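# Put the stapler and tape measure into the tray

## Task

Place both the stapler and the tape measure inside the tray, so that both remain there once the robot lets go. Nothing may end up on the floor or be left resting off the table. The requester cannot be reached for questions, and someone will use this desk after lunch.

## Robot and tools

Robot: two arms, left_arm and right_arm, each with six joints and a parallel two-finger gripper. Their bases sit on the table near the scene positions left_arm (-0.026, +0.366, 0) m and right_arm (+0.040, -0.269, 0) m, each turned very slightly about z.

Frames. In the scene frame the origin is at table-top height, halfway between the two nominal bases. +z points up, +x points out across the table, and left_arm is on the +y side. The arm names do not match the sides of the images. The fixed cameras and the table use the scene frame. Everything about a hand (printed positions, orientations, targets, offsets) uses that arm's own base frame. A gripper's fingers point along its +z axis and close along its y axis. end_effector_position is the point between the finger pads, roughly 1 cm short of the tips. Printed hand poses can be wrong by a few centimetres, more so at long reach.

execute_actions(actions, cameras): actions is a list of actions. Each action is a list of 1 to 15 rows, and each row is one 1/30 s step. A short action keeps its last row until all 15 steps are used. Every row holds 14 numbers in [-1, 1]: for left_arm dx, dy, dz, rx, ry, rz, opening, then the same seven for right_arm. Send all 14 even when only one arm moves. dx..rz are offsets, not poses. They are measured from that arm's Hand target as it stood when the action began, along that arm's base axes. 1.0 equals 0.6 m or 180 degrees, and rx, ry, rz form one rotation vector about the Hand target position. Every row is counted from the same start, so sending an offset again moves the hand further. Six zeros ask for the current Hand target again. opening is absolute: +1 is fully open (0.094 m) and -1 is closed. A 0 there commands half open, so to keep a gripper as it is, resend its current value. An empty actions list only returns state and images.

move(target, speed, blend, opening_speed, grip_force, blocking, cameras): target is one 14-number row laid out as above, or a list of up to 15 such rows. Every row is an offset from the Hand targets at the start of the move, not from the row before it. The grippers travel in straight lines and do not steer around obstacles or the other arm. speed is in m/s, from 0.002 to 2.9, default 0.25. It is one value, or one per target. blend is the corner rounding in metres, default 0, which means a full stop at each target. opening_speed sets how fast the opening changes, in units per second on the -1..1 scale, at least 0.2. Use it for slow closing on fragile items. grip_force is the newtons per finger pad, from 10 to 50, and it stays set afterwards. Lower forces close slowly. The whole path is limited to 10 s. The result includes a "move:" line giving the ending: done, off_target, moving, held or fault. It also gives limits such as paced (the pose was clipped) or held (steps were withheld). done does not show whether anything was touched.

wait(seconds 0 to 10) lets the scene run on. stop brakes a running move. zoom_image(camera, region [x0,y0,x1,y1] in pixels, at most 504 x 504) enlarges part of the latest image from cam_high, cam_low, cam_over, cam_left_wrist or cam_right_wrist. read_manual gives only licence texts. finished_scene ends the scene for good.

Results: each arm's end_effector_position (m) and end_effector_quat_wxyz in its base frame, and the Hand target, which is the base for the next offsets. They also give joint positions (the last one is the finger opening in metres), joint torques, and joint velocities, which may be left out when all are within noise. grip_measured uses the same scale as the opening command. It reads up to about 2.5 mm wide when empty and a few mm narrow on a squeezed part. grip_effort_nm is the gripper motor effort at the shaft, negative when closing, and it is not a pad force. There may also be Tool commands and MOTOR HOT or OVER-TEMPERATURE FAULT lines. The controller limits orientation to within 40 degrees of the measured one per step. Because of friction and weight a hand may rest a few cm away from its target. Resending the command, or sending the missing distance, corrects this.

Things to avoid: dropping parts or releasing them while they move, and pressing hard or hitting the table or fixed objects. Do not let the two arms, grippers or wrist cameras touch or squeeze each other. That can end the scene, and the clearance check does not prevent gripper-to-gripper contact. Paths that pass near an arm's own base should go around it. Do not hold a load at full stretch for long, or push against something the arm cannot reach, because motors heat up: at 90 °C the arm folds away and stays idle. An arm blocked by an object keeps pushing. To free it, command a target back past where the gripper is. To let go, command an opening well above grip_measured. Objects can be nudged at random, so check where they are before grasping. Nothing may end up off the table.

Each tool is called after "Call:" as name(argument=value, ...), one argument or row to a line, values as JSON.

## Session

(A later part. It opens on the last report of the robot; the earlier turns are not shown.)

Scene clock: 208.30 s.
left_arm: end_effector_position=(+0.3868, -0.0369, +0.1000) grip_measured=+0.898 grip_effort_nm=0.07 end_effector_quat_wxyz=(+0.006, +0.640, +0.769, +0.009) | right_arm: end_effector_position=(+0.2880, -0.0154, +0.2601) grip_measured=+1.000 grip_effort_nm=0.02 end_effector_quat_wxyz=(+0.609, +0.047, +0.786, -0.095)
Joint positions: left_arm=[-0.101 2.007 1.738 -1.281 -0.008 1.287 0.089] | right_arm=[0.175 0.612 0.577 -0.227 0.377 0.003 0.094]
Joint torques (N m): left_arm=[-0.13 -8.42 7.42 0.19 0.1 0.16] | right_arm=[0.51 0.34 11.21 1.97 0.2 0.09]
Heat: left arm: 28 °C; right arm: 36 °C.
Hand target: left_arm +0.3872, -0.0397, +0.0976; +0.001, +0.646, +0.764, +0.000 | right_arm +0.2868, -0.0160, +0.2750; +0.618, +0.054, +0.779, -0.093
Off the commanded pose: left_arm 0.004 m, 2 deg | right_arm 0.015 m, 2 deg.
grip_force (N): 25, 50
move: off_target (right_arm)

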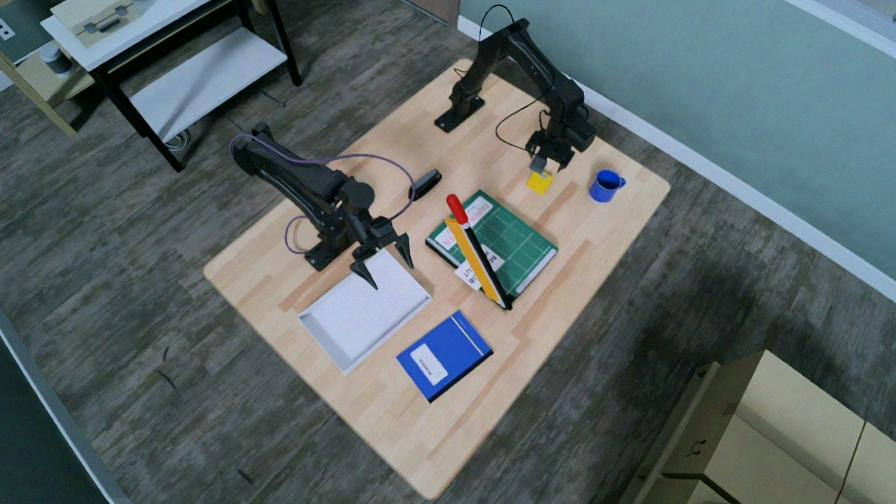

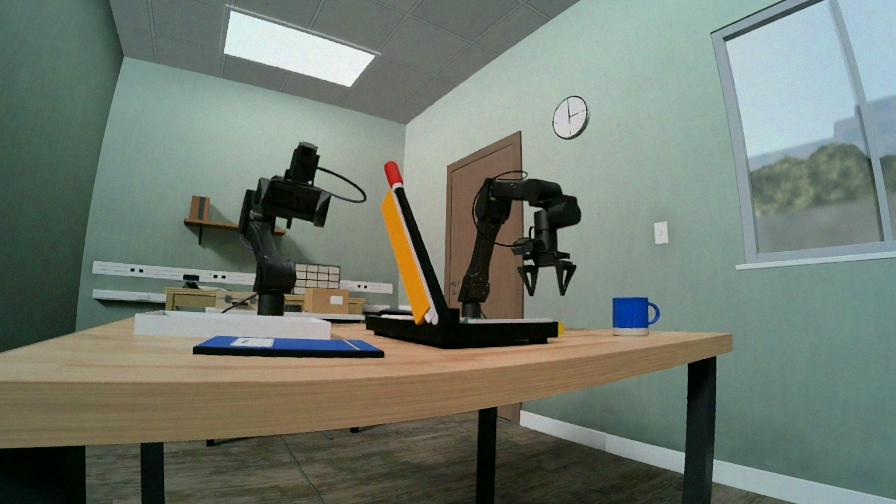

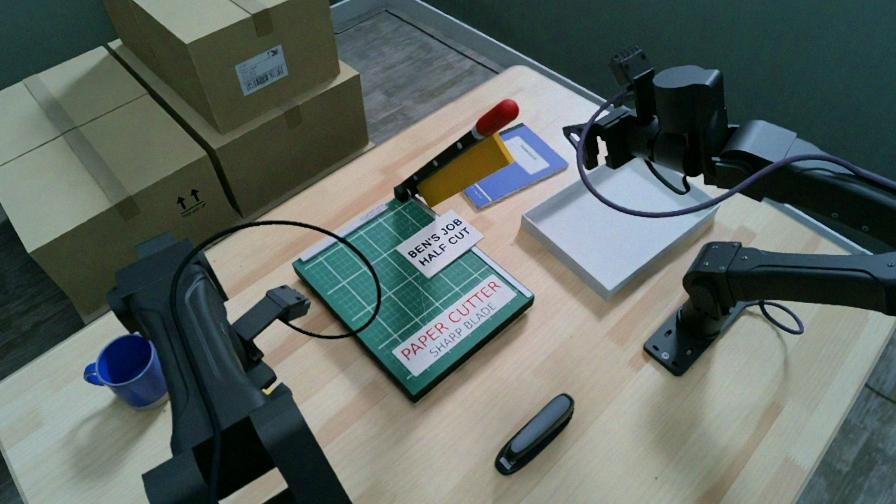

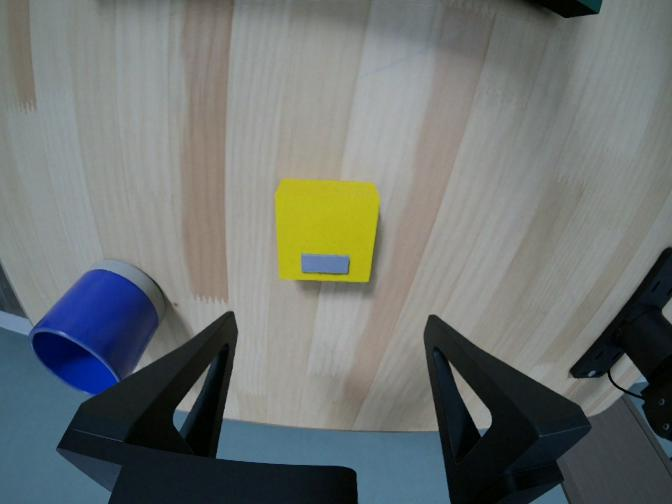

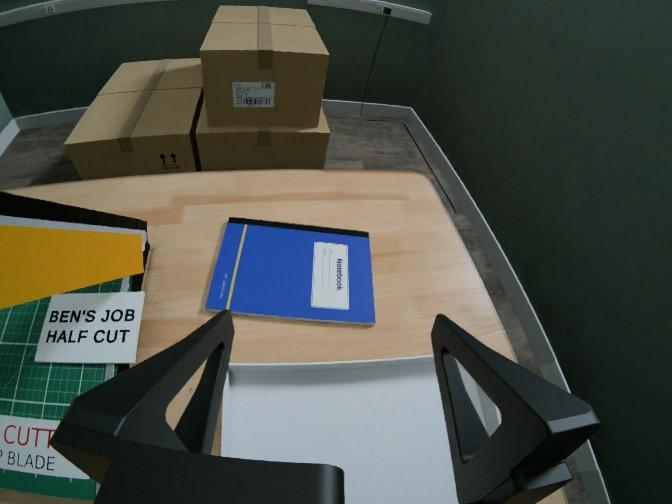

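Call:
move(
  target=[0,-0.02,-0.118,0,0,0,0.9,0,0,0,0,0,0,1],
  speed=0.12,
  cameras=["cam_left_wrist","cam_over"],
)

Call:
move(
  target=[0,0,0,0,0,0,0.05,0,0,0,0,0,0,1],
  opening_speed=0.6,
  cameras=["cam_left_wrist"],
)

Scene clock: 222.37 s.
left_arm: end_effector_position=(+0.3926, -0.0484, +0.0396) grip_measured=+0.898 grip_effort_nm=0.07 end_effector_quat_wxyz=(+0.012, +0.647, +0.762, +0.013) | right_arm: end_effector_position=(+0.2880, -0.0154, +0.2601) grip_measured=+1.000 grip_effort_nm=0.02 end_effector_quat_wxyz=(+0.609, +0.047, +0.786, -0.095)
Joint positions: left_arm=[-0.129 2.055 1.566 -1.048 -0.008 1.278 0.089] | right_arm=[0.175 0.612 0.577 -0.227 0.377 0.003 0.094]
Joint torques (N m): left_arm=[-0.58 -8.62 4.55 0.43 0.1 -0.11] | right_arm=[0.54 0.35 11.22 1.97 0.21 0.09]
Heat: left arm: 30 °C; right arm: 36 °C.
Hand target: left_arm +0.3871, -0.0518, +0.0268; +0.001, +0.646, +0.763, +0.000 | right_arm +0.2868, -0.0160, +0.2750; +0.618, +0.054, +0.779, -0.093
Off the commanded pose: left_arm 0.014 m, 2 deg | right_arm 0.015 m, 2 deg.
grip_force (N): 25, 50
move: off_target (left_arm, right_arm)
Images, in order (width x height): cam_over 896x504, cam_left_wrist 672x504.

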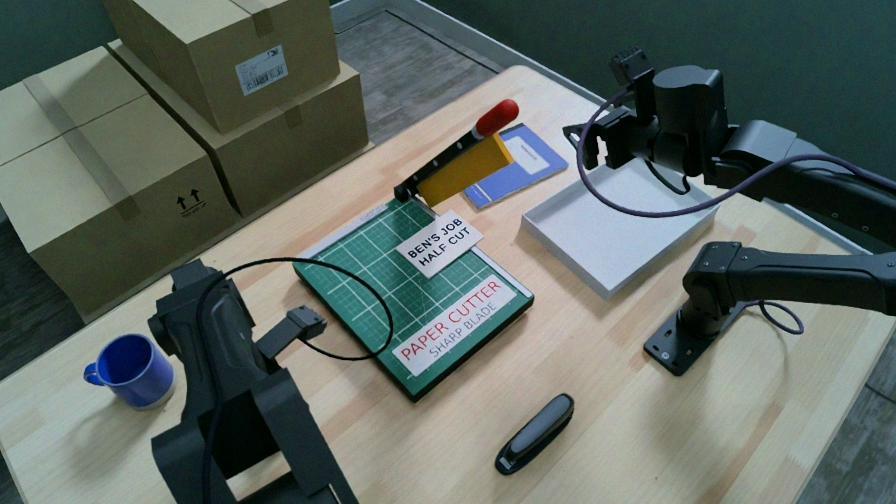

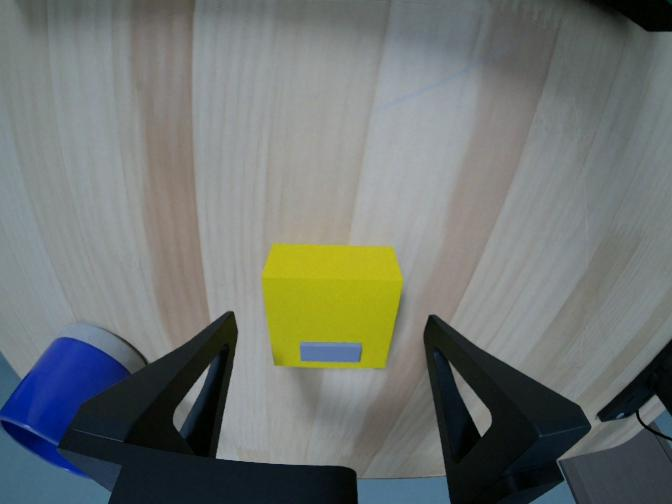

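Scene clock: 225.17 s.
left_arm: end_effector_position=(+0.3928, -0.0484, +0.0396) grip_measured=+0.052 grip_effort_nm=-0.11 end_effector_quat_wxyz=(+0.012, +0.647, +0.763, +0.013) | right_arm: end_effector_position=(+0.2880, -0.0154, +0.2601) grip_measured=+1.000 grip_effort_nm=0.02 end_effector_quat_wxyz=(+0.609, +0.047, +0.786, -0.095)
Joint positions: left_arm=[-0.129 2.055 1.566 -1.048 -0.008 1.278 0.049] | right_arm=[0.175 0.612 0.577 -0.227 0.377 0.003 0.094]
Joint torques (N m): left_arm=[-0.57 -8.62 4.56 0.46 0.1 -0.11] | right_arm=[0.5 0.32 11.22 1.97 0.2 0.08]
Heat: left arm: 30 °C; right arm: 36 °C.
Hand target: left_arm +0.3872, -0.0518, +0.0268; +0.001, +0.646, +0.763, +0.000 | right_arm +0.2868, -0.0160, +0.2750; +0.618, +0.054, +0.779, -0.093
Off the commanded pose: left_arm 0.014 m, 2 deg | right_arm 0.015 m, 2 deg.
grip_force (N): 25, 50
move: off_target (left_arm, right_arm)
Images, in order (width x height): cam_left_wrist 672x504.

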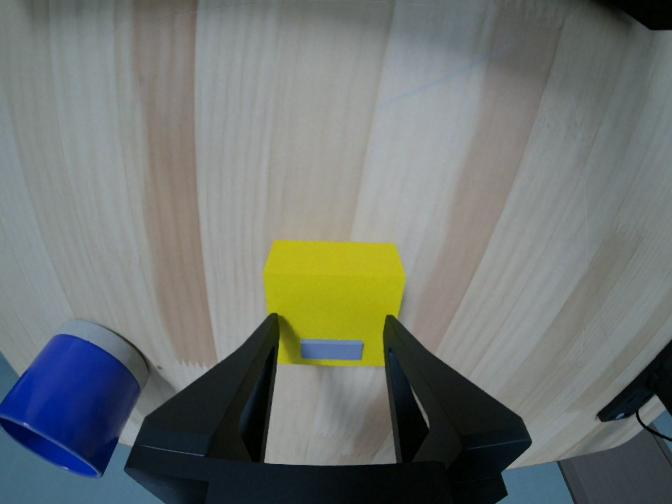

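Call:
move(
  target=[0,0,0,0,0,0,0.9,0,0,0,0,0,0,1],
  opening_speed=1.5,
  cameras=[],
)

Call:
move(
  target=[-0.006,0.003,-0.03,0,0,0,0.9,0,0,0,0,0,0,1],
  speed=0.06,
  cameras=["cam_left_wrist"],
)

Scene clock: 239.53 s.
left_arm: end_effector_position=(+0.3928, -0.0484, +0.0396) grip_measured=+0.898 grip_effort_nm=0.07 end_effector_quat_wxyz=(+0.012, +0.647, +0.763, +0.013) | right_arm: end_effector_position=(+0.2880, -0.0154, +0.2601) grip_measured=+1.000 grip_effort_nm=0.02 end_effector_quat_wxyz=(+0.609, +0.047, +0.786, -0.095)
Joint positions: left_arm=[-0.129 2.055 1.566 -1.048 -0.008 1.278 0.089] | right_arm=[0.175 0.612 0.577 -0.227 0.377 0.003 0.094]
Joint torques (N m): left_arm=[-0.57 -8.64 4.56 0.45 0.1 -0.11] | right_arm=[0.55 0.27 11.29 1.97 0.19 0.1]
Heat: left arm: 29 °C; right arm: 37 °C.
Hand target: left_arm +0.3871, -0.0518, +0.0268; +0.001, +0.646, +0.763, +0.000 | right_arm +0.2868, -0.0160, +0.2750; +0.618, +0.054, +0.779, -0.093
Off the commanded pose: left_arm 0.014 m, 2 deg | right_arm 0.015 m, 2 deg.
grip_force (N): 25, 50
move: off_target (left_arm, right_arm)
No camera images: "cameras" was empty.

Scene clock: 240.57 s.
left_arm: end_effector_position=(+0.3912, -0.0482, +0.0252) grip_measured=+0.898 grip_effort_nm=0.07 end_effector_quat_wxyz=(+0.016, +0.647, +0.763, +0.015) | right_arm: end_effector_position=(+0.2880, -0.0154, +0.2601) grip_measured=+1.000 grip_effort_nm=0.02 end_effector_quat_wxyz=(+0.609, +0.047, +0.786, -0.095)
Joint positions: left_arm=[-0.129 2.055 1.506 -0.978 -0.008 1.278 0.089] | right_arm=[0.175 0.612 0.577 -0.227 0.377 0.003 0.094]
Joint torques (N m): left_arm=[-0.23 -8.03 4.27 0.49 0.1 -0.06] | right_arm=[0.54 0.32 11.26 1.97 0.21 0.07]
Heat: left arm: 29 °C; right arm: 37 °C.
Hand target: left_arm +0.3835, -0.0500, +0.0088; +0.000, +0.646, +0.763, +0.000 | right_arm +0.2868, -0.0160, +0.2750; +0.618, +0.054, +0.779, -0.093
Off the commanded pose: left_arm 0.018 m, 3 deg | right_arm 0.015 m, 2 deg.
grip_force (N): 25, 50
move: off_target (left_arm, right_arm)
Images, in order (width x height): cam_left_wrist 672x504.

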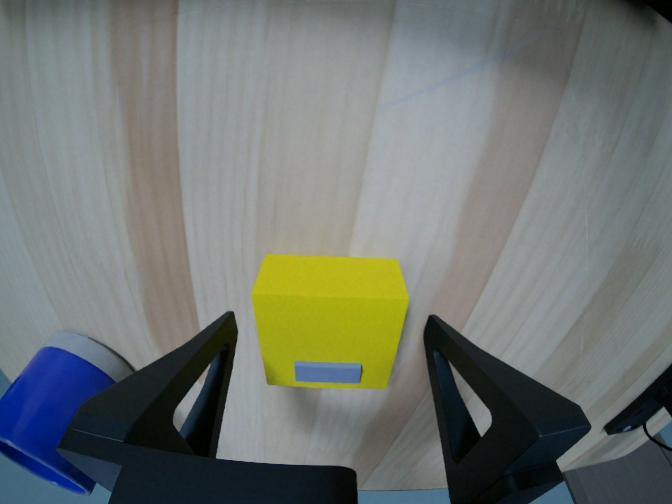

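Call:
move(
  target=[-0.003,0,-0.009,0,0,0,0.9,0,0,0,0,0,0,1],
  speed=0.05,
  cameras=[],
)

Call:
move(
  target=[0,0,0,0,0,0,0,0,0,0,0,0,0,1],
  opening_speed=0.6,
  cameras=["cam_left_wrist"],
)

Scene clock: 246.43 s.
left_arm: end_effector_position=(+0.3901, -0.0480, +0.0204) grip_measured=+0.898 grip_effort_nm=0.07 end_effector_quat_wxyz=(+0.017, +0.647, +0.762, +0.016) | right_arm: end_effector_position=(+0.2880, -0.0154, +0.2601) grip_measured=+1.000 grip_effort_nm=0.02 end_effector_quat_wxyz=(+0.609, +0.047, +0.786, -0.095)
Joint positions: left_arm=[-0.129 2.055 1.486 -0.955 -0.008 1.278 0.089] | right_arm=[0.175 0.612 0.577 -0.227 0.377 0.003 0.094]
Joint torques (N m): left_arm=[-0.29 -7.95 4.16 0.45 0.1 -0.07] | right_arm=[0.49 0.24 11.28 1.97 0.19 0.07]
Heat: left arm: 29 °C; right arm: 37 °C.
Hand target: left_arm +0.3818, -0.0500, +0.0034; +0.001, +0.646, +0.763, +0.000 | right_arm +0.2868, -0.0160, +0.2750; +0.618, +0.054, +0.779, -0.093
Off the commanded pose: left_arm 0.019 m, 3 deg | right_arm 0.015 m, 2 deg.
grip_force (N): 25, 50
move: off_target (left_arm, right_arm)
No camera images: "cameras" was empty.

Scene clock: 248.50 s.
left_arm: end_effector_position=(+0.3912, -0.0482, +0.0204) grip_measured=+0.292 grip_effort_nm=-0.52 end_effector_quat_wxyz=(+0.019, +0.647, +0.762, +0.017) | right_arm: end_effector_position=(+0.2880, -0.0154, +0.2601) grip_measured=+1.000 grip_effort_nm=0.02 end_effector_quat_wxyz=(+0.609, +0.047, +0.786, -0.095)
Joint positions: left_arm=[-0.129 2.055 1.486 -0.951 -0.008 1.278 0.061] | right_arm=[0.175 0.612 0.577 -0.227 0.377 0.003 0.094]
Joint torques (N m): left_arm=[-0.29 -7.97 4.19 0.45 0.1 -0.07] | right_arm=[0.57 0.32 11.28 1.98 0.21 0.09]
Heat: left arm: 29 °C; right arm: 37 °C.
Hand target: left_arm +0.3817, -0.0500, +0.0034; +0.001, +0.646, +0.763, +0.000 | right_arm +0.2868, -0.0160, +0.2750; +0.618, +0.054, +0.779, -0.093
Off the commanded pose: left_arm 0.020 m, 3 deg | right_arm 0.015 m, 2 deg.
grip_force (N): 25, 50
move: off_target (left_arm, right_arm)
Images, in order (width x height): cam_left_wrist 672x504.

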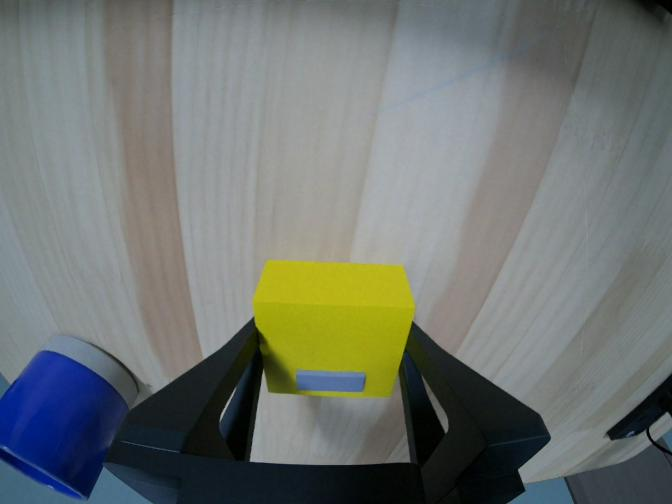

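Call:
move(
  target=[
    [0,0,0.2,0,0,0,0,-0.178,-0.023,-0.158,-0.293,0.381,0.461,1],
    [0,0,0.2,0,0,0,0,-0.399,0.554,-0.208,-0.293,0.381,0.461,1],
  ],
  speed=[0.3,0.3],
)

Scene clock: 288.37 s.
left_arm: end_effector_position=(+0.3802, -0.0468, +0.1037) grip_measured=+0.290 grip_effort_nm=-0.59 end_effector_quat_wxyz=(-0.019, +0.647, +0.762, -0.007) | right_arm: end_effector_position=(+0.0468, +0.3169, +0.1452) grip_measured=+1.000 grip_effort_nm=0.01 end_effector_quat_wxyz=(-0.003, +0.723, -0.691, -0.004)
Joint positions: left_arm=[-0.129 2.047 1.811 -1.375 -0.008 1.278 0.061] | right_arm=[1.419 1.747 1.575 -1.389 -0.003 -0.196 0.094]
Joint torques (N m): left_arm=[-0.27 -12.98 7.6 0.08 0.1 -0.07] | right_arm=[-0.01 -5.75 9.17 0.05 0.04 0.02]
Heat: left arm: 29 °C; right arm: 36 °C.
Hand target: left_arm +0.3818, -0.0500, +0.1233; +0.000, +0.646, +0.763, +0.000 | right_arm +0.0473, +0.3164, +0.1503; +0.000, +0.721, -0.692, +0.000
Off the commanded pose: left_arm 0.020 m, 2 deg | right_arm 0.005 m, 1 deg.
grip_force (N): 25, 50
move: off_target (left_arm)

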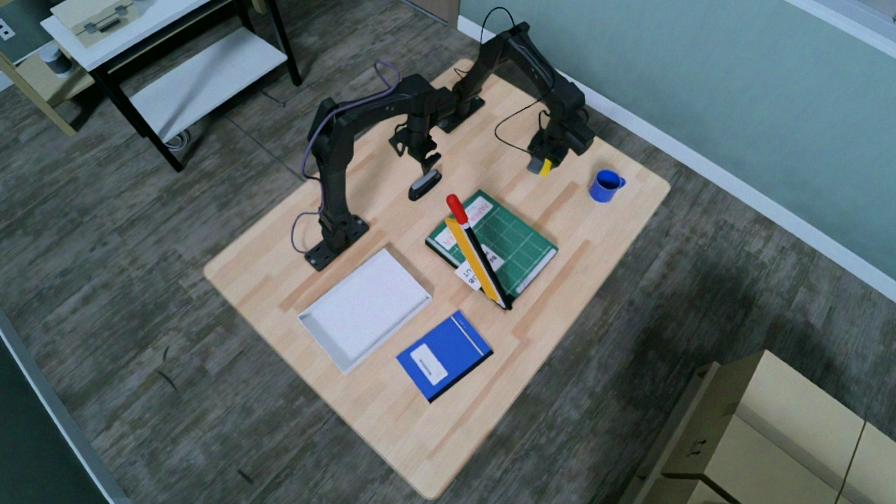

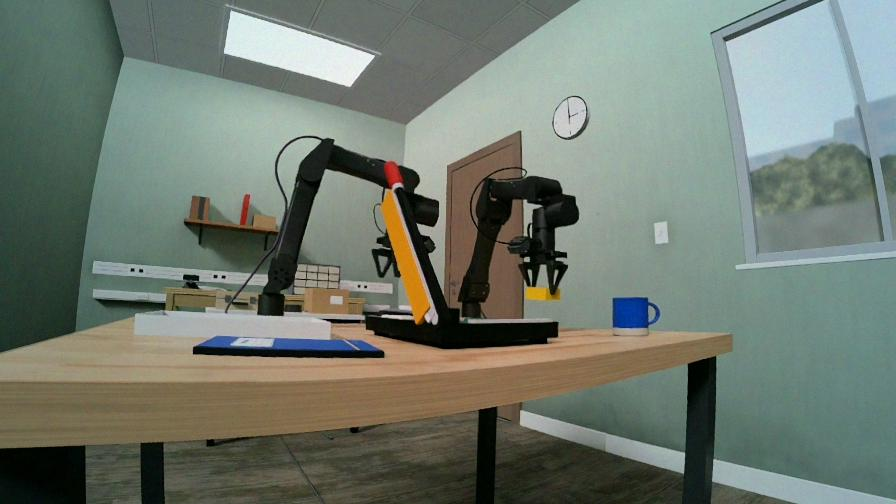

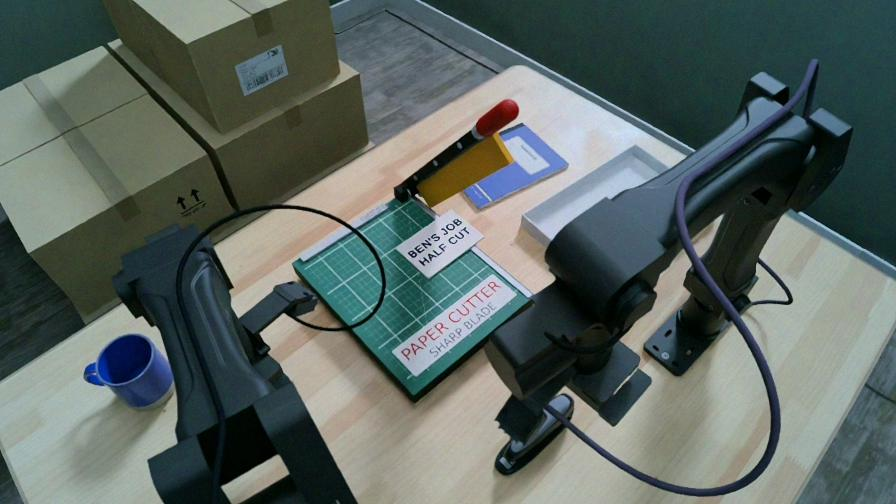

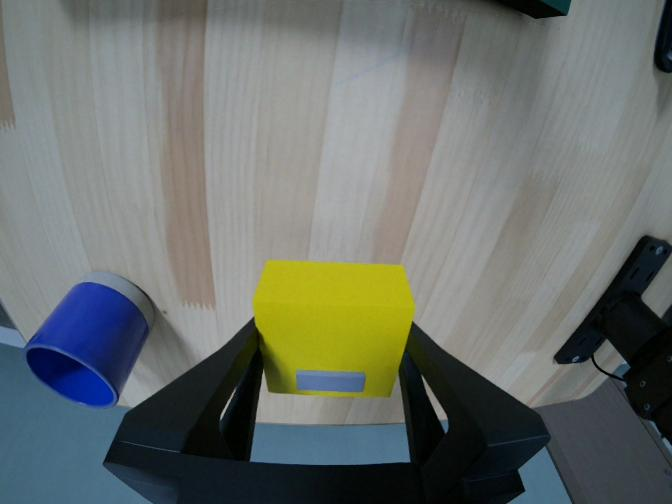

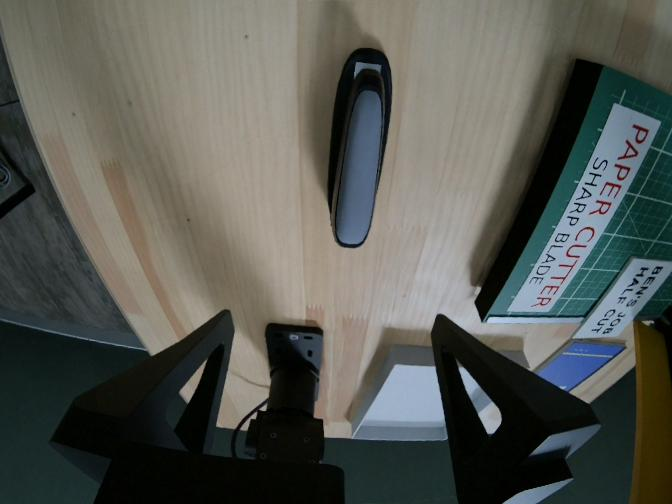

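Call:
move(
  target=[0,0,0,0,0,0,0,0.026,0.083,-0.105,0,0,-0.011,1],
  speed=0.2,
  cameras=["cam_over","cam_right_wrist"],
)

Scene clock: 303.03 s.
left_arm: end_effector_position=(+0.3802, -0.0468, +0.1037) grip_measured=+0.290 grip_effort_nm=-0.59 end_effector_quat_wxyz=(-0.019, +0.647, +0.762, -0.007) | right_arm: end_effector_position=(+0.0597, +0.3595, +0.0823) grip_measured=+1.000 grip_effort_nm=0.01 end_effector_quat_wxyz=(+0.008, +0.712, -0.702, +0.004)
Joint positions: left_arm=[-0.129 2.047 1.811 -1.375 -0.008 1.278 0.061] | right_arm=[1.402 1.954 1.592 -1.227 -0.003 -0.182 0.094]
Joint torques (N m): left_arm=[-0.25 -12.98 7.6 0.07 0.1 -0.07] | right_arm=[-0.42 -7.46 8.99 0.25 0.05 0.03]
Heat: left arm: 31 °C; right arm: 34 °C.
Hand target: left_arm +0.3818, -0.0500, +0.1233; +0.000, +0.646, +0.763, +0.000 | right_arm +0.0630, +0.3661, +0.0872; +0.000, +0.709, -0.705, +0.000
Off the commanded pose: left_arm 0.020 m, 2 deg | right_arm 0.009 m, 1 deg.
grip_force (N): 25, 50
move: off_target (left_arm)
Images, in order (width x height): cam_over 896x504, cam_right_wrist 672x504.

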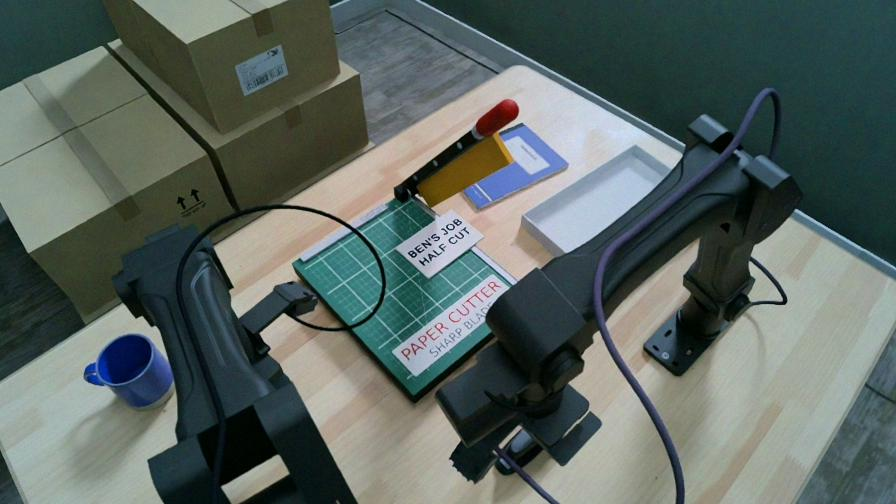

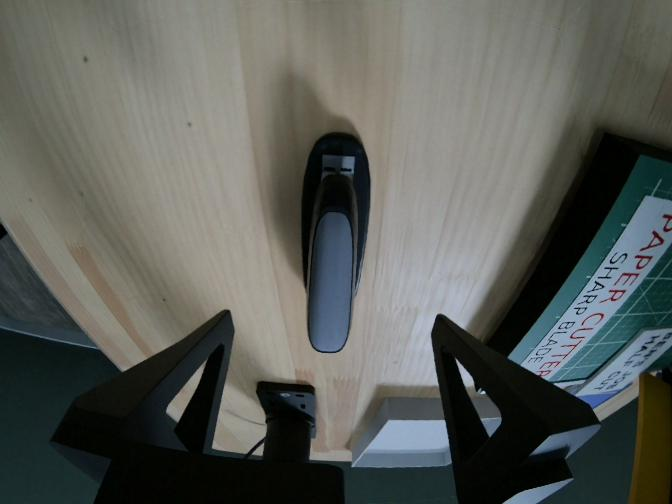

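Call:
move(
  target=[0,0,0,0,0,0,0,0.002,0.014,-0.09,0,0,0,1],
  speed=0.1,
  cameras=["cam_right_wrist"],
)

Scene clock: 314.83 s.
left_arm: end_effector_position=(+0.3802, -0.0468, +0.1037) grip_measured=+0.290 grip_effort_nm=-0.59 end_effector_quat_wxyz=(-0.019, +0.647, +0.762, -0.007) | right_arm: end_effector_position=(+0.0630, +0.3790, +0.0398) grip_measured=+1.000 grip_effort_nm=0.01 end_effector_quat_wxyz=(-0.009, +0.712, -0.703, -0.008)
Joint positions: left_arm=[-0.129 2.047 1.811 -1.375 -0.008 1.278 0.061] | right_arm=[1.402 2.022 1.518 -1.044 -0.003 -0.181 0.094]
Joint torques (N m): left_arm=[-0.28 -13.01 7.6 0.07 0.1 -0.07] | right_arm=[-0.39 -7.47 5.35 0.36 0.04 0.05]
Heat: left arm: 31 °C; right arm: 33 °C.
Hand target: left_arm +0.3818, -0.0500, +0.1233; +0.000, +0.646, +0.763, +0.000 | right_arm +0.0642, +0.3745, +0.0333; +0.000, +0.709, -0.705, +0.000
Off the commanded pose: left_arm 0.020 m, 2 deg | right_arm 0.008 m, 1 deg.
grip_force (N): 25, 50
move: off_target (left_arm)
Images, in order (width x height): cam_right_wrist 672x504.

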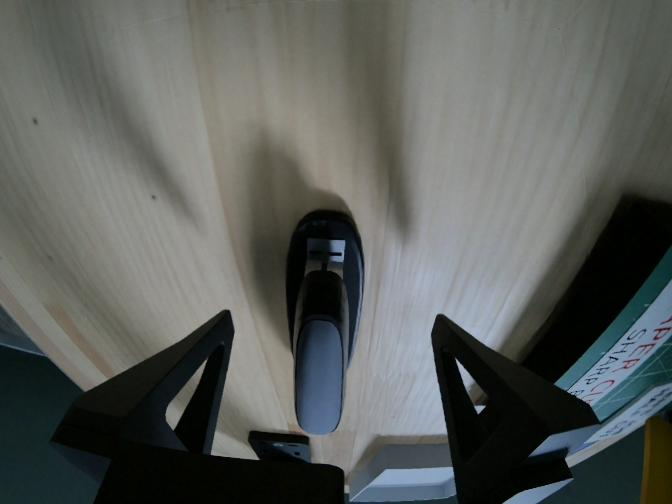

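Call:
move(
  target=[0,0,0,0,0,0,0,-0.006,0,-0.012,0,0,0,1],
  speed=0.06,
  cameras=[],
)

Call:
move(
  target=[0,0,0,0,0,0,0,0,0,0,0,0,0,-0.55],
  opening_speed=0.8,
  grip_force=[25,25],
  cameras=["cam_right_wrist"],
)

Scene clock: 321.77 s.
left_arm: end_effector_position=(+0.3802, -0.0468, +0.1037) grip_measured=+0.290 grip_effort_nm=-0.59 end_effector_quat_wxyz=(-0.019, +0.647, +0.762, -0.007) | right_arm: end_effector_position=(+0.0632, +0.3799, +0.0355) grip_measured=+1.000 grip_effort_nm=0.01 end_effector_quat_wxyz=(-0.012, +0.708, -0.706, -0.010)
Joint positions: left_arm=[-0.129 2.047 1.811 -1.375 -0.008 1.278 0.061] | right_arm=[1.402 2.022 1.5 -1.017 -0.003 -0.172 0.094]
Joint torques (N m): left_arm=[-0.27 -12.98 7.6 0.08 0.11 -0.07] | right_arm=[0.57 -7.13 4.98 0.36 0.04 0.06]
Heat: left arm: 31 °C; right arm: 33 °C.
Hand target: left_arm +0.3818, -0.0500, +0.1233; +0.000, +0.646, +0.763, +0.000 | right_arm +0.0606, +0.3746, +0.0260; +0.000, +0.709, -0.705, +0.000
Off the commanded pose: left_arm 0.020 m, 2 deg | right_arm 0.011 m, 2 deg.
grip_force (N): 25, 50
move: off_target (left_arm, right_arm)
No camera images: "cameras" was empty.

Scene clock: 326.50 s.
left_arm: end_effector_position=(+0.3802, -0.0468, +0.1037) grip_measured=+0.290 grip_effort_nm=-0.59 end_effector_quat_wxyz=(-0.019, +0.647, +0.762, -0.007) | right_arm: end_effector_position=(+0.0607, +0.3805, +0.0356) grip_measured=-0.493 grip_effort_nm=-0.50 end_effector_quat_wxyz=(-0.010, +0.708, -0.706, -0.013)
Joint positions: left_arm=[-0.129 2.047 1.811 -1.375 -0.008 1.278 0.061] | right_arm=[1.406 2.022 1.5 -1.017 -0.009 -0.168 0.024]
Joint torques (N m): left_arm=[-0.27 -12.98 7.58 0.07 0.1 -0.07] | right_arm=[0.16 -7.05 5.01 0.38 0.08 0.02]
Heat: left arm: 31 °C; right arm: 33 °C.
Hand target: left_arm +0.3818, -0.0500, +0.1233; +0.000, +0.646, +0.763, +0.000 | right_arm +0.0606, +0.3745, +0.0260; +0.000, +0.709, -0.705, +0.000
Off the commanded pose: left_arm 0.020 m, 2 deg | right_arm 0.011 m, 2 deg.
grip_force (N): 25, 25
move: off_target (left_arm, right_arm)
Images, in order (width x height): cam_right_wrist 672x504.

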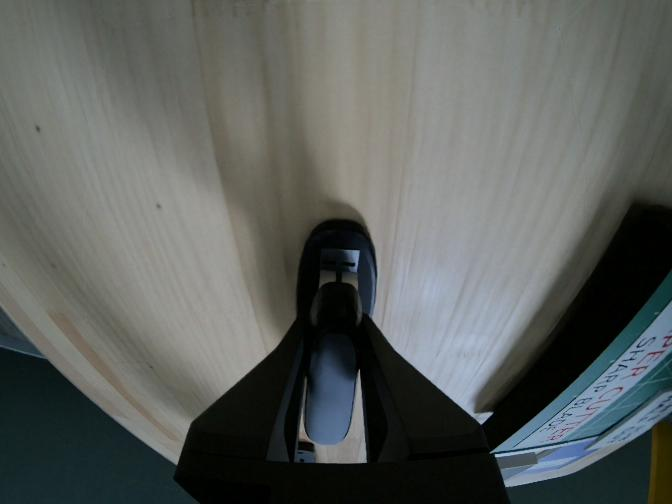

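Call:
move(
  target=[
    [0,0,0,0,0,0,0,0,0,0.2,0,0,0,-0.55],
    [0,0,0,0,0,0,0,0.116,-0.491,0.24,0,0,0,-0.55],
    [0,0,0,0,0,0,0,0.299,-0.707,0.207,0,0,-0.5,-0.55],
  ],
  speed=0.25,
  blend=[0.05,0.05,0],
)

Scene clock: 372.57 s.
left_arm: end_effector_position=(+0.3802, -0.0468, +0.1037) grip_measured=+0.290 grip_effort_nm=-0.59 end_effector_quat_wxyz=(-0.019, +0.647, +0.762, -0.007) | right_arm: end_effector_position=(+0.2355, -0.0493, +0.1431) grip_measured=-0.496 grip_effort_nm=-0.55 end_effector_quat_wxyz=(-0.006, -0.007, +1.000, -0.003)
Joint positions: left_arm=[-0.129 2.047 1.811 -1.375 -0.008 1.278 0.061] | right_arm=[-0.205 1.462 1.272 -1.391 0.007 -0.218 0.024]
Joint torques (N m): left_arm=[-0.27 -13 7.6 0.07 0.1 -0.07] | right_arm=[-0.44 -3.6 9.54 0.12 -0.06 0.05]
Heat: left arm: 32 °C; right arm: 31 °C.
Hand target: left_arm +0.3818, -0.0500, +0.1233; +0.000, +0.646, +0.763, +0.000 | right_arm +0.2399, -0.0497, +0.1503; +0.001, -0.003, +1.000, +0.000
Off the commanded pose: left_arm 0.020 m, 2 deg | right_arm 0.008 m, 1 deg.
grip_force (N): 25, 25
move: off_target (left_arm)

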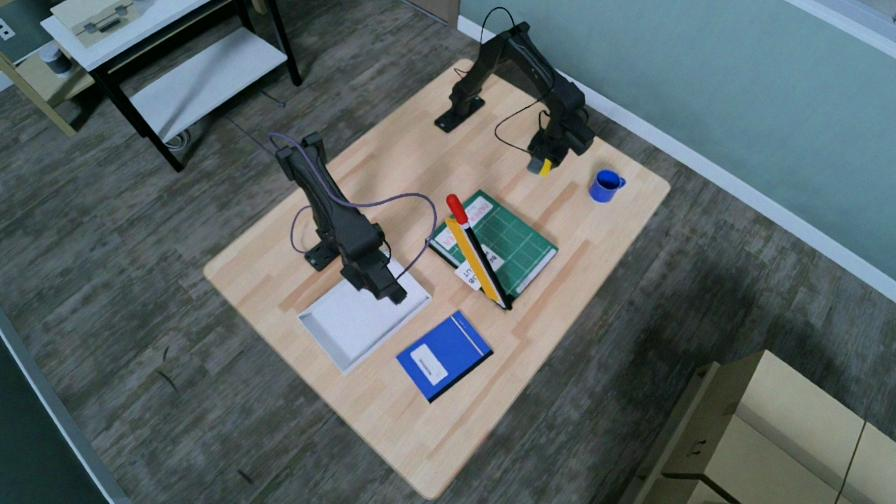

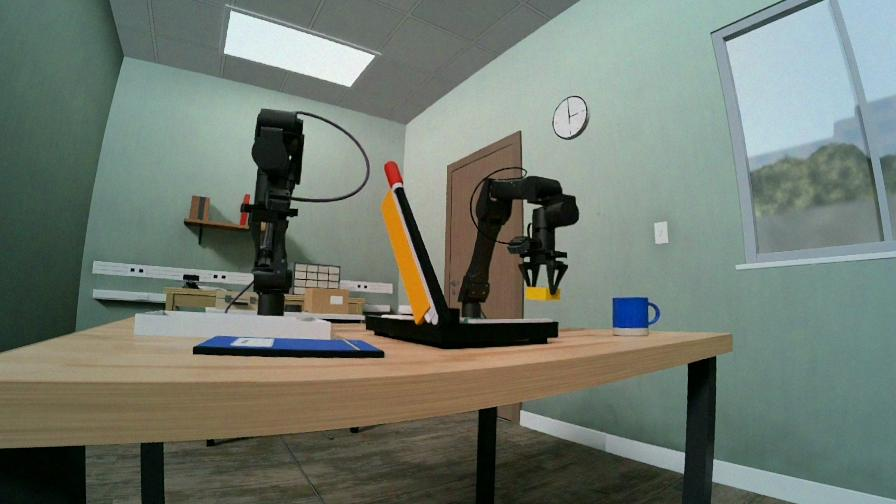

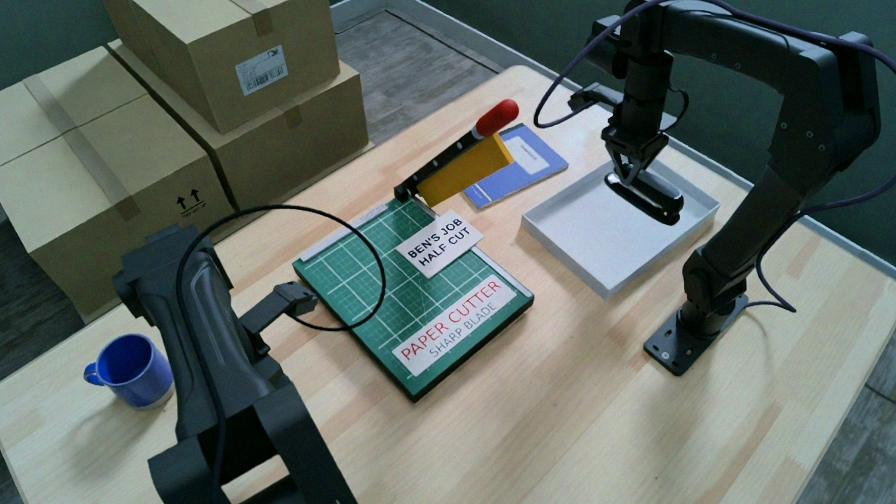

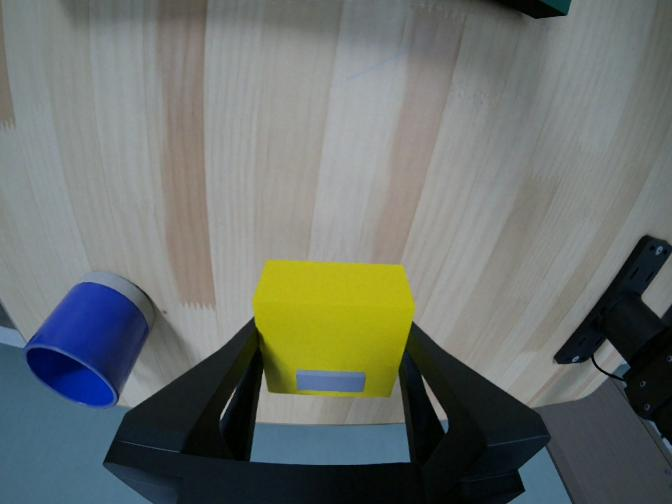

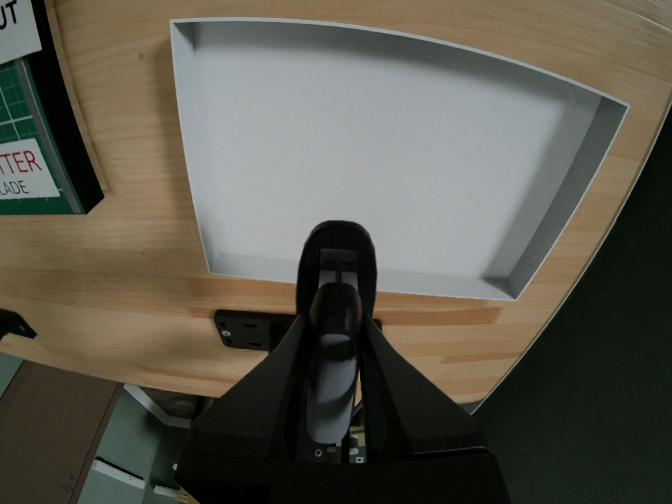

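Call:
move(
  target=[
    [0,0,0,0,0,0,0,0.063,0.045,-0.04,0,0,0,-0.55],
    [0,0,0,0,0,0,0,0.066,0.045,-0.178,0,0,0,-0.55],
  ],
  speed=[0.2,0.1],
  blend=[0.03,0],
  cameras=["cam_right_wrist","cam_over"],
)

Scene clock: 387.43 s.
left_arm: end_effector_position=(+0.3802, -0.0468, +0.1037) grip_measured=+0.290 grip_effort_nm=-0.59 end_effector_quat_wxyz=(-0.019, +0.647, +0.762, -0.007) | right_arm: end_effector_position=(+0.2848, -0.0249, +0.0469) grip_measured=-0.496 grip_effort_nm=-0.55 end_effector_quat_wxyz=(+0.012, -0.003, +1.000, -0.003)
Joint positions: left_arm=[-0.129 2.047 1.811 -1.375 -0.008 1.278 0.061] | right_arm=[-0.089 1.655 1.075 -0.966 0.003 -0.094 0.024]
Joint torques (N m): left_arm=[-0.28 -12.98 7.6 0.07 0.1 -0.07] | right_arm=[0.39 -5.01 5.3 0.3 -0.03 0.04]
Heat: left arm: 32 °C; right arm: 31 °C.
Hand target: left_arm +0.3818, -0.0500, +0.1233; +0.000, +0.646, +0.763, +0.000 | right_arm +0.2794, -0.0227, +0.0434; +0.000, -0.003, +1.000, +0.000
Off the commanded pose: left_arm 0.020 m, 2 deg | right_arm 0.007 m, 1 deg.
grip_force (N): 25, 25
move: off_target (left_arm); blend cut to 0.0262 m at target 1
Images, in order (width x height): cam_over 896x504, cam_right_wrist 672x504.

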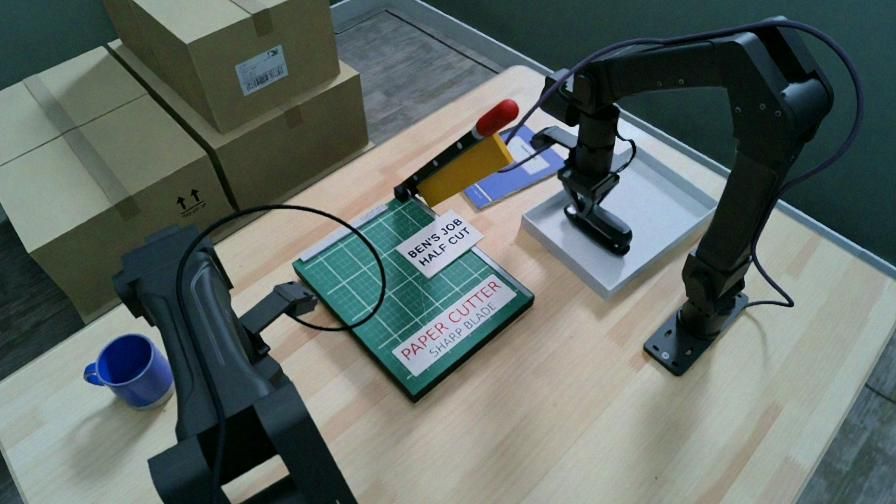

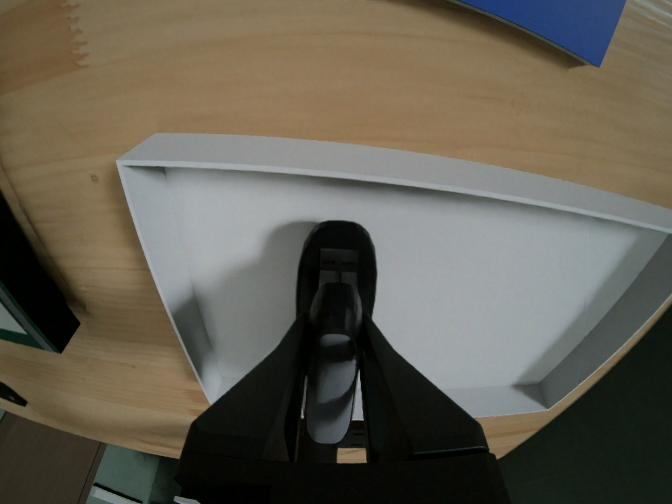

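Call:
move(
  target=[0,0,0,0,0,0,0,0,0,-0.0115,0,0,0,-0.55],
  speed=0.03,
  cameras=[],
)

Call:
move(
  target=[0,0,0,0,0,0,0,0,0,-0.006,0,0,0,-0.55],
  speed=0.03,
  cameras=["cam_right_wrist"],
)

Scene clock: 393.67 s.
left_arm: end_effector_position=(+0.3802, -0.0468, +0.1037) grip_measured=+0.290 grip_effort_nm=-0.59 end_effector_quat_wxyz=(-0.019, +0.647, +0.762, -0.007) | right_arm: end_effector_position=(+0.2859, -0.0250, +0.0415) grip_measured=-0.496 grip_effort_nm=-0.55 end_effector_quat_wxyz=(+0.015, -0.003, +1.000, -0.003)
Joint positions: left_arm=[-0.129 2.047 1.811 -1.375 -0.008 1.278 0.061] | right_arm=[-0.089 1.662 1.059 -0.938 0.003 -0.094 0.024]
Joint torques (N m): left_arm=[-0.27 -13 7.58 0.07 0.1 -0.06] | right_arm=[0.35 -4.81 5.12 0.27 -0.04 0.04]
Heat: left arm: 32 °C; right arm: 31 °C.
Hand target: left_arm +0.3818, -0.0500, +0.1233; +0.000, +0.646, +0.763, +0.000 | right_arm +0.2795, -0.0227, +0.0366; +0.001, -0.003, +1.000, +0.000
Off the commanded pose: left_arm 0.020 m, 2 deg | right_arm 0.009 m, 2 deg.
grip_force (N): 25, 25
move: off_target (left_arm)
No camera images: "cameras" was empty.

Scene clock: 394.53 s.
left_arm: end_effector_position=(+0.3802, -0.0468, +0.1037) grip_measured=+0.290 grip_effort_nm=-0.59 end_effector_quat_wxyz=(-0.019, +0.647, +0.762, -0.007) | right_arm: end_effector_position=(+0.2859, -0.0250, +0.0378) grip_measured=-0.496 grip_effort_nm=-0.55 end_effector_quat_wxyz=(+0.014, -0.003, +1.000, -0.003)
Joint positions: left_arm=[-0.129 2.047 1.811 -1.375 -0.008 1.278 0.061] | right_arm=[-0.089 1.667 1.049 -0.924 0.003 -0.094 0.024]
Joint torques (N m): left_arm=[-0.27 -12.98 7.58 0.08 0.1 -0.07] | right_arm=[0.38 -4.86 5.05 0.27 -0.03 0.02]
Heat: left arm: 32 °C; right arm: 31 °C.
Hand target: left_arm +0.3818, -0.0500, +0.1233; +0.000, +0.646, +0.763, +0.000 | right_arm +0.2794, -0.0227, +0.0330; +0.000, -0.003, +1.000, +0.000
Off the commanded pose: left_arm 0.020 m, 2 deg | right_arm 0.008 m, 2 deg.
grip_force (N): 25, 25
move: off_target (left_arm)
Images, in order (width x height): cam_right_wrist 672x504.

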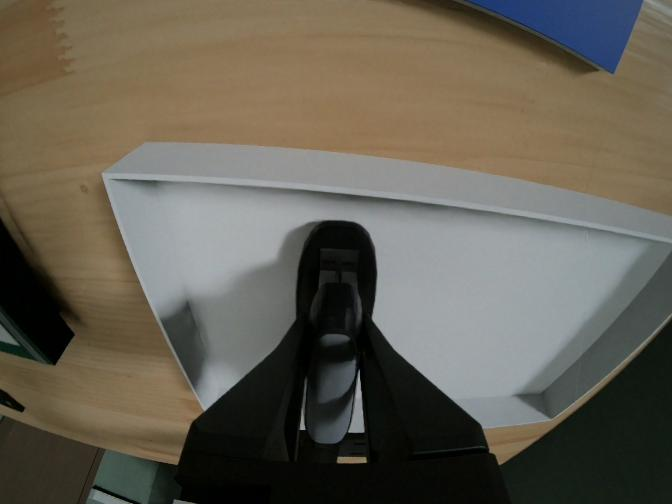

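Call:
move(
  target=[0,0,0,0,0,0,0,0,0,-0.005,0,0,0,-0.55],
  speed=0.03,
  cameras=[],
)

Call:
move(
  target=[0,0,0.0,0,0,0,0,0,0,0.006,0,0,0,0.1],
  opening_speed=1,
  speed=0.02,
  cameras=["cam_right_wrist"],
)

Scene clock: 400.67 s.
left_arm: end_effector_position=(+0.3802, -0.0468, +0.1037) grip_measured=+0.290 grip_effort_nm=-0.59 end_effector_quat_wxyz=(-0.019, +0.647, +0.762, -0.007) | right_arm: end_effector_position=(+0.2862, -0.0251, +0.0359) grip_measured=-0.496 grip_effort_nm=-0.55 end_effector_quat_wxyz=(+0.015, -0.003, +1.000, -0.003)
Joint positions: left_arm=[-0.129 2.047 1.811 -1.375 -0.008 1.278 0.061] | right_arm=[-0.089 1.67 1.043 -0.914 0.003 -0.094 0.024]
Joint torques (N m): left_arm=[-0.28 -12.98 7.58 0.07 0.11 -0.06] | right_arm=[0.38 -4.63 4.86 0.32 -0.01 0.02]
Heat: left arm: 32 °C; right arm: 31 °C.
Hand target: left_arm +0.3818, -0.0500, +0.1233; +0.000, +0.646, +0.763, +0.000 | right_arm +0.2795, -0.0227, +0.0299; +0.001, -0.003, +1.000, +0.000
Off the commanded pose: left_arm 0.020 m, 2 deg | right_arm 0.009 m, 2 deg.
grip_force (N): 25, 25
move: off_target (left_arm)
No camera images: "cameras" was empty.

Scene clock: 401.53 s.
left_arm: end_effector_position=(+0.3802, -0.0468, +0.1037) grip_measured=+0.290 grip_effort_nm=-0.59 end_effector_quat_wxyz=(-0.019, +0.647, +0.762, -0.007) | right_arm: end_effector_position=(+0.2862, -0.0251, +0.0359) grip_measured=+0.099 grip_effort_nm=0.10 end_effector_quat_wxyz=(+0.015, -0.002, +1.000, -0.003)
Joint positions: left_arm=[-0.129 2.047 1.811 -1.375 -0.008 1.278 0.061] | right_arm=[-0.089 1.67 1.043 -0.914 0.003 -0.094 0.052]
Joint torques (N m): left_arm=[-0.27 -13 7.6 0.08 0.1 -0.07] | right_arm=[0.38 -5.08 5.72 0.16 -0.03 0.05]
Heat: left arm: 32 °C; right arm: 31 °C.
Hand target: left_arm +0.3818, -0.0500, +0.1233; +0.000, +0.646, +0.763, +0.000 | right_arm +0.2795, -0.0227, +0.0335; +0.001, -0.003, +1.000, +0.000
Off the commanded pose: left_arm 0.020 m, 2 deg | right_arm 0.007 m, 2 deg.
grip_force (N): 25, 25
move: off_target (left_arm)
Images, in order (width x height): cam_right_wrist 672x504.

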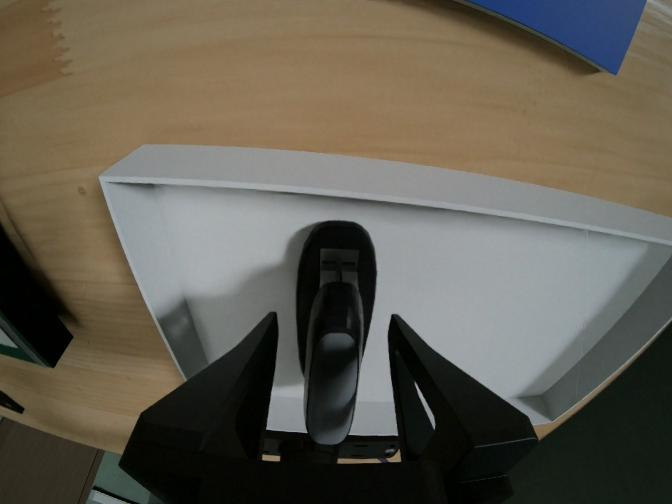

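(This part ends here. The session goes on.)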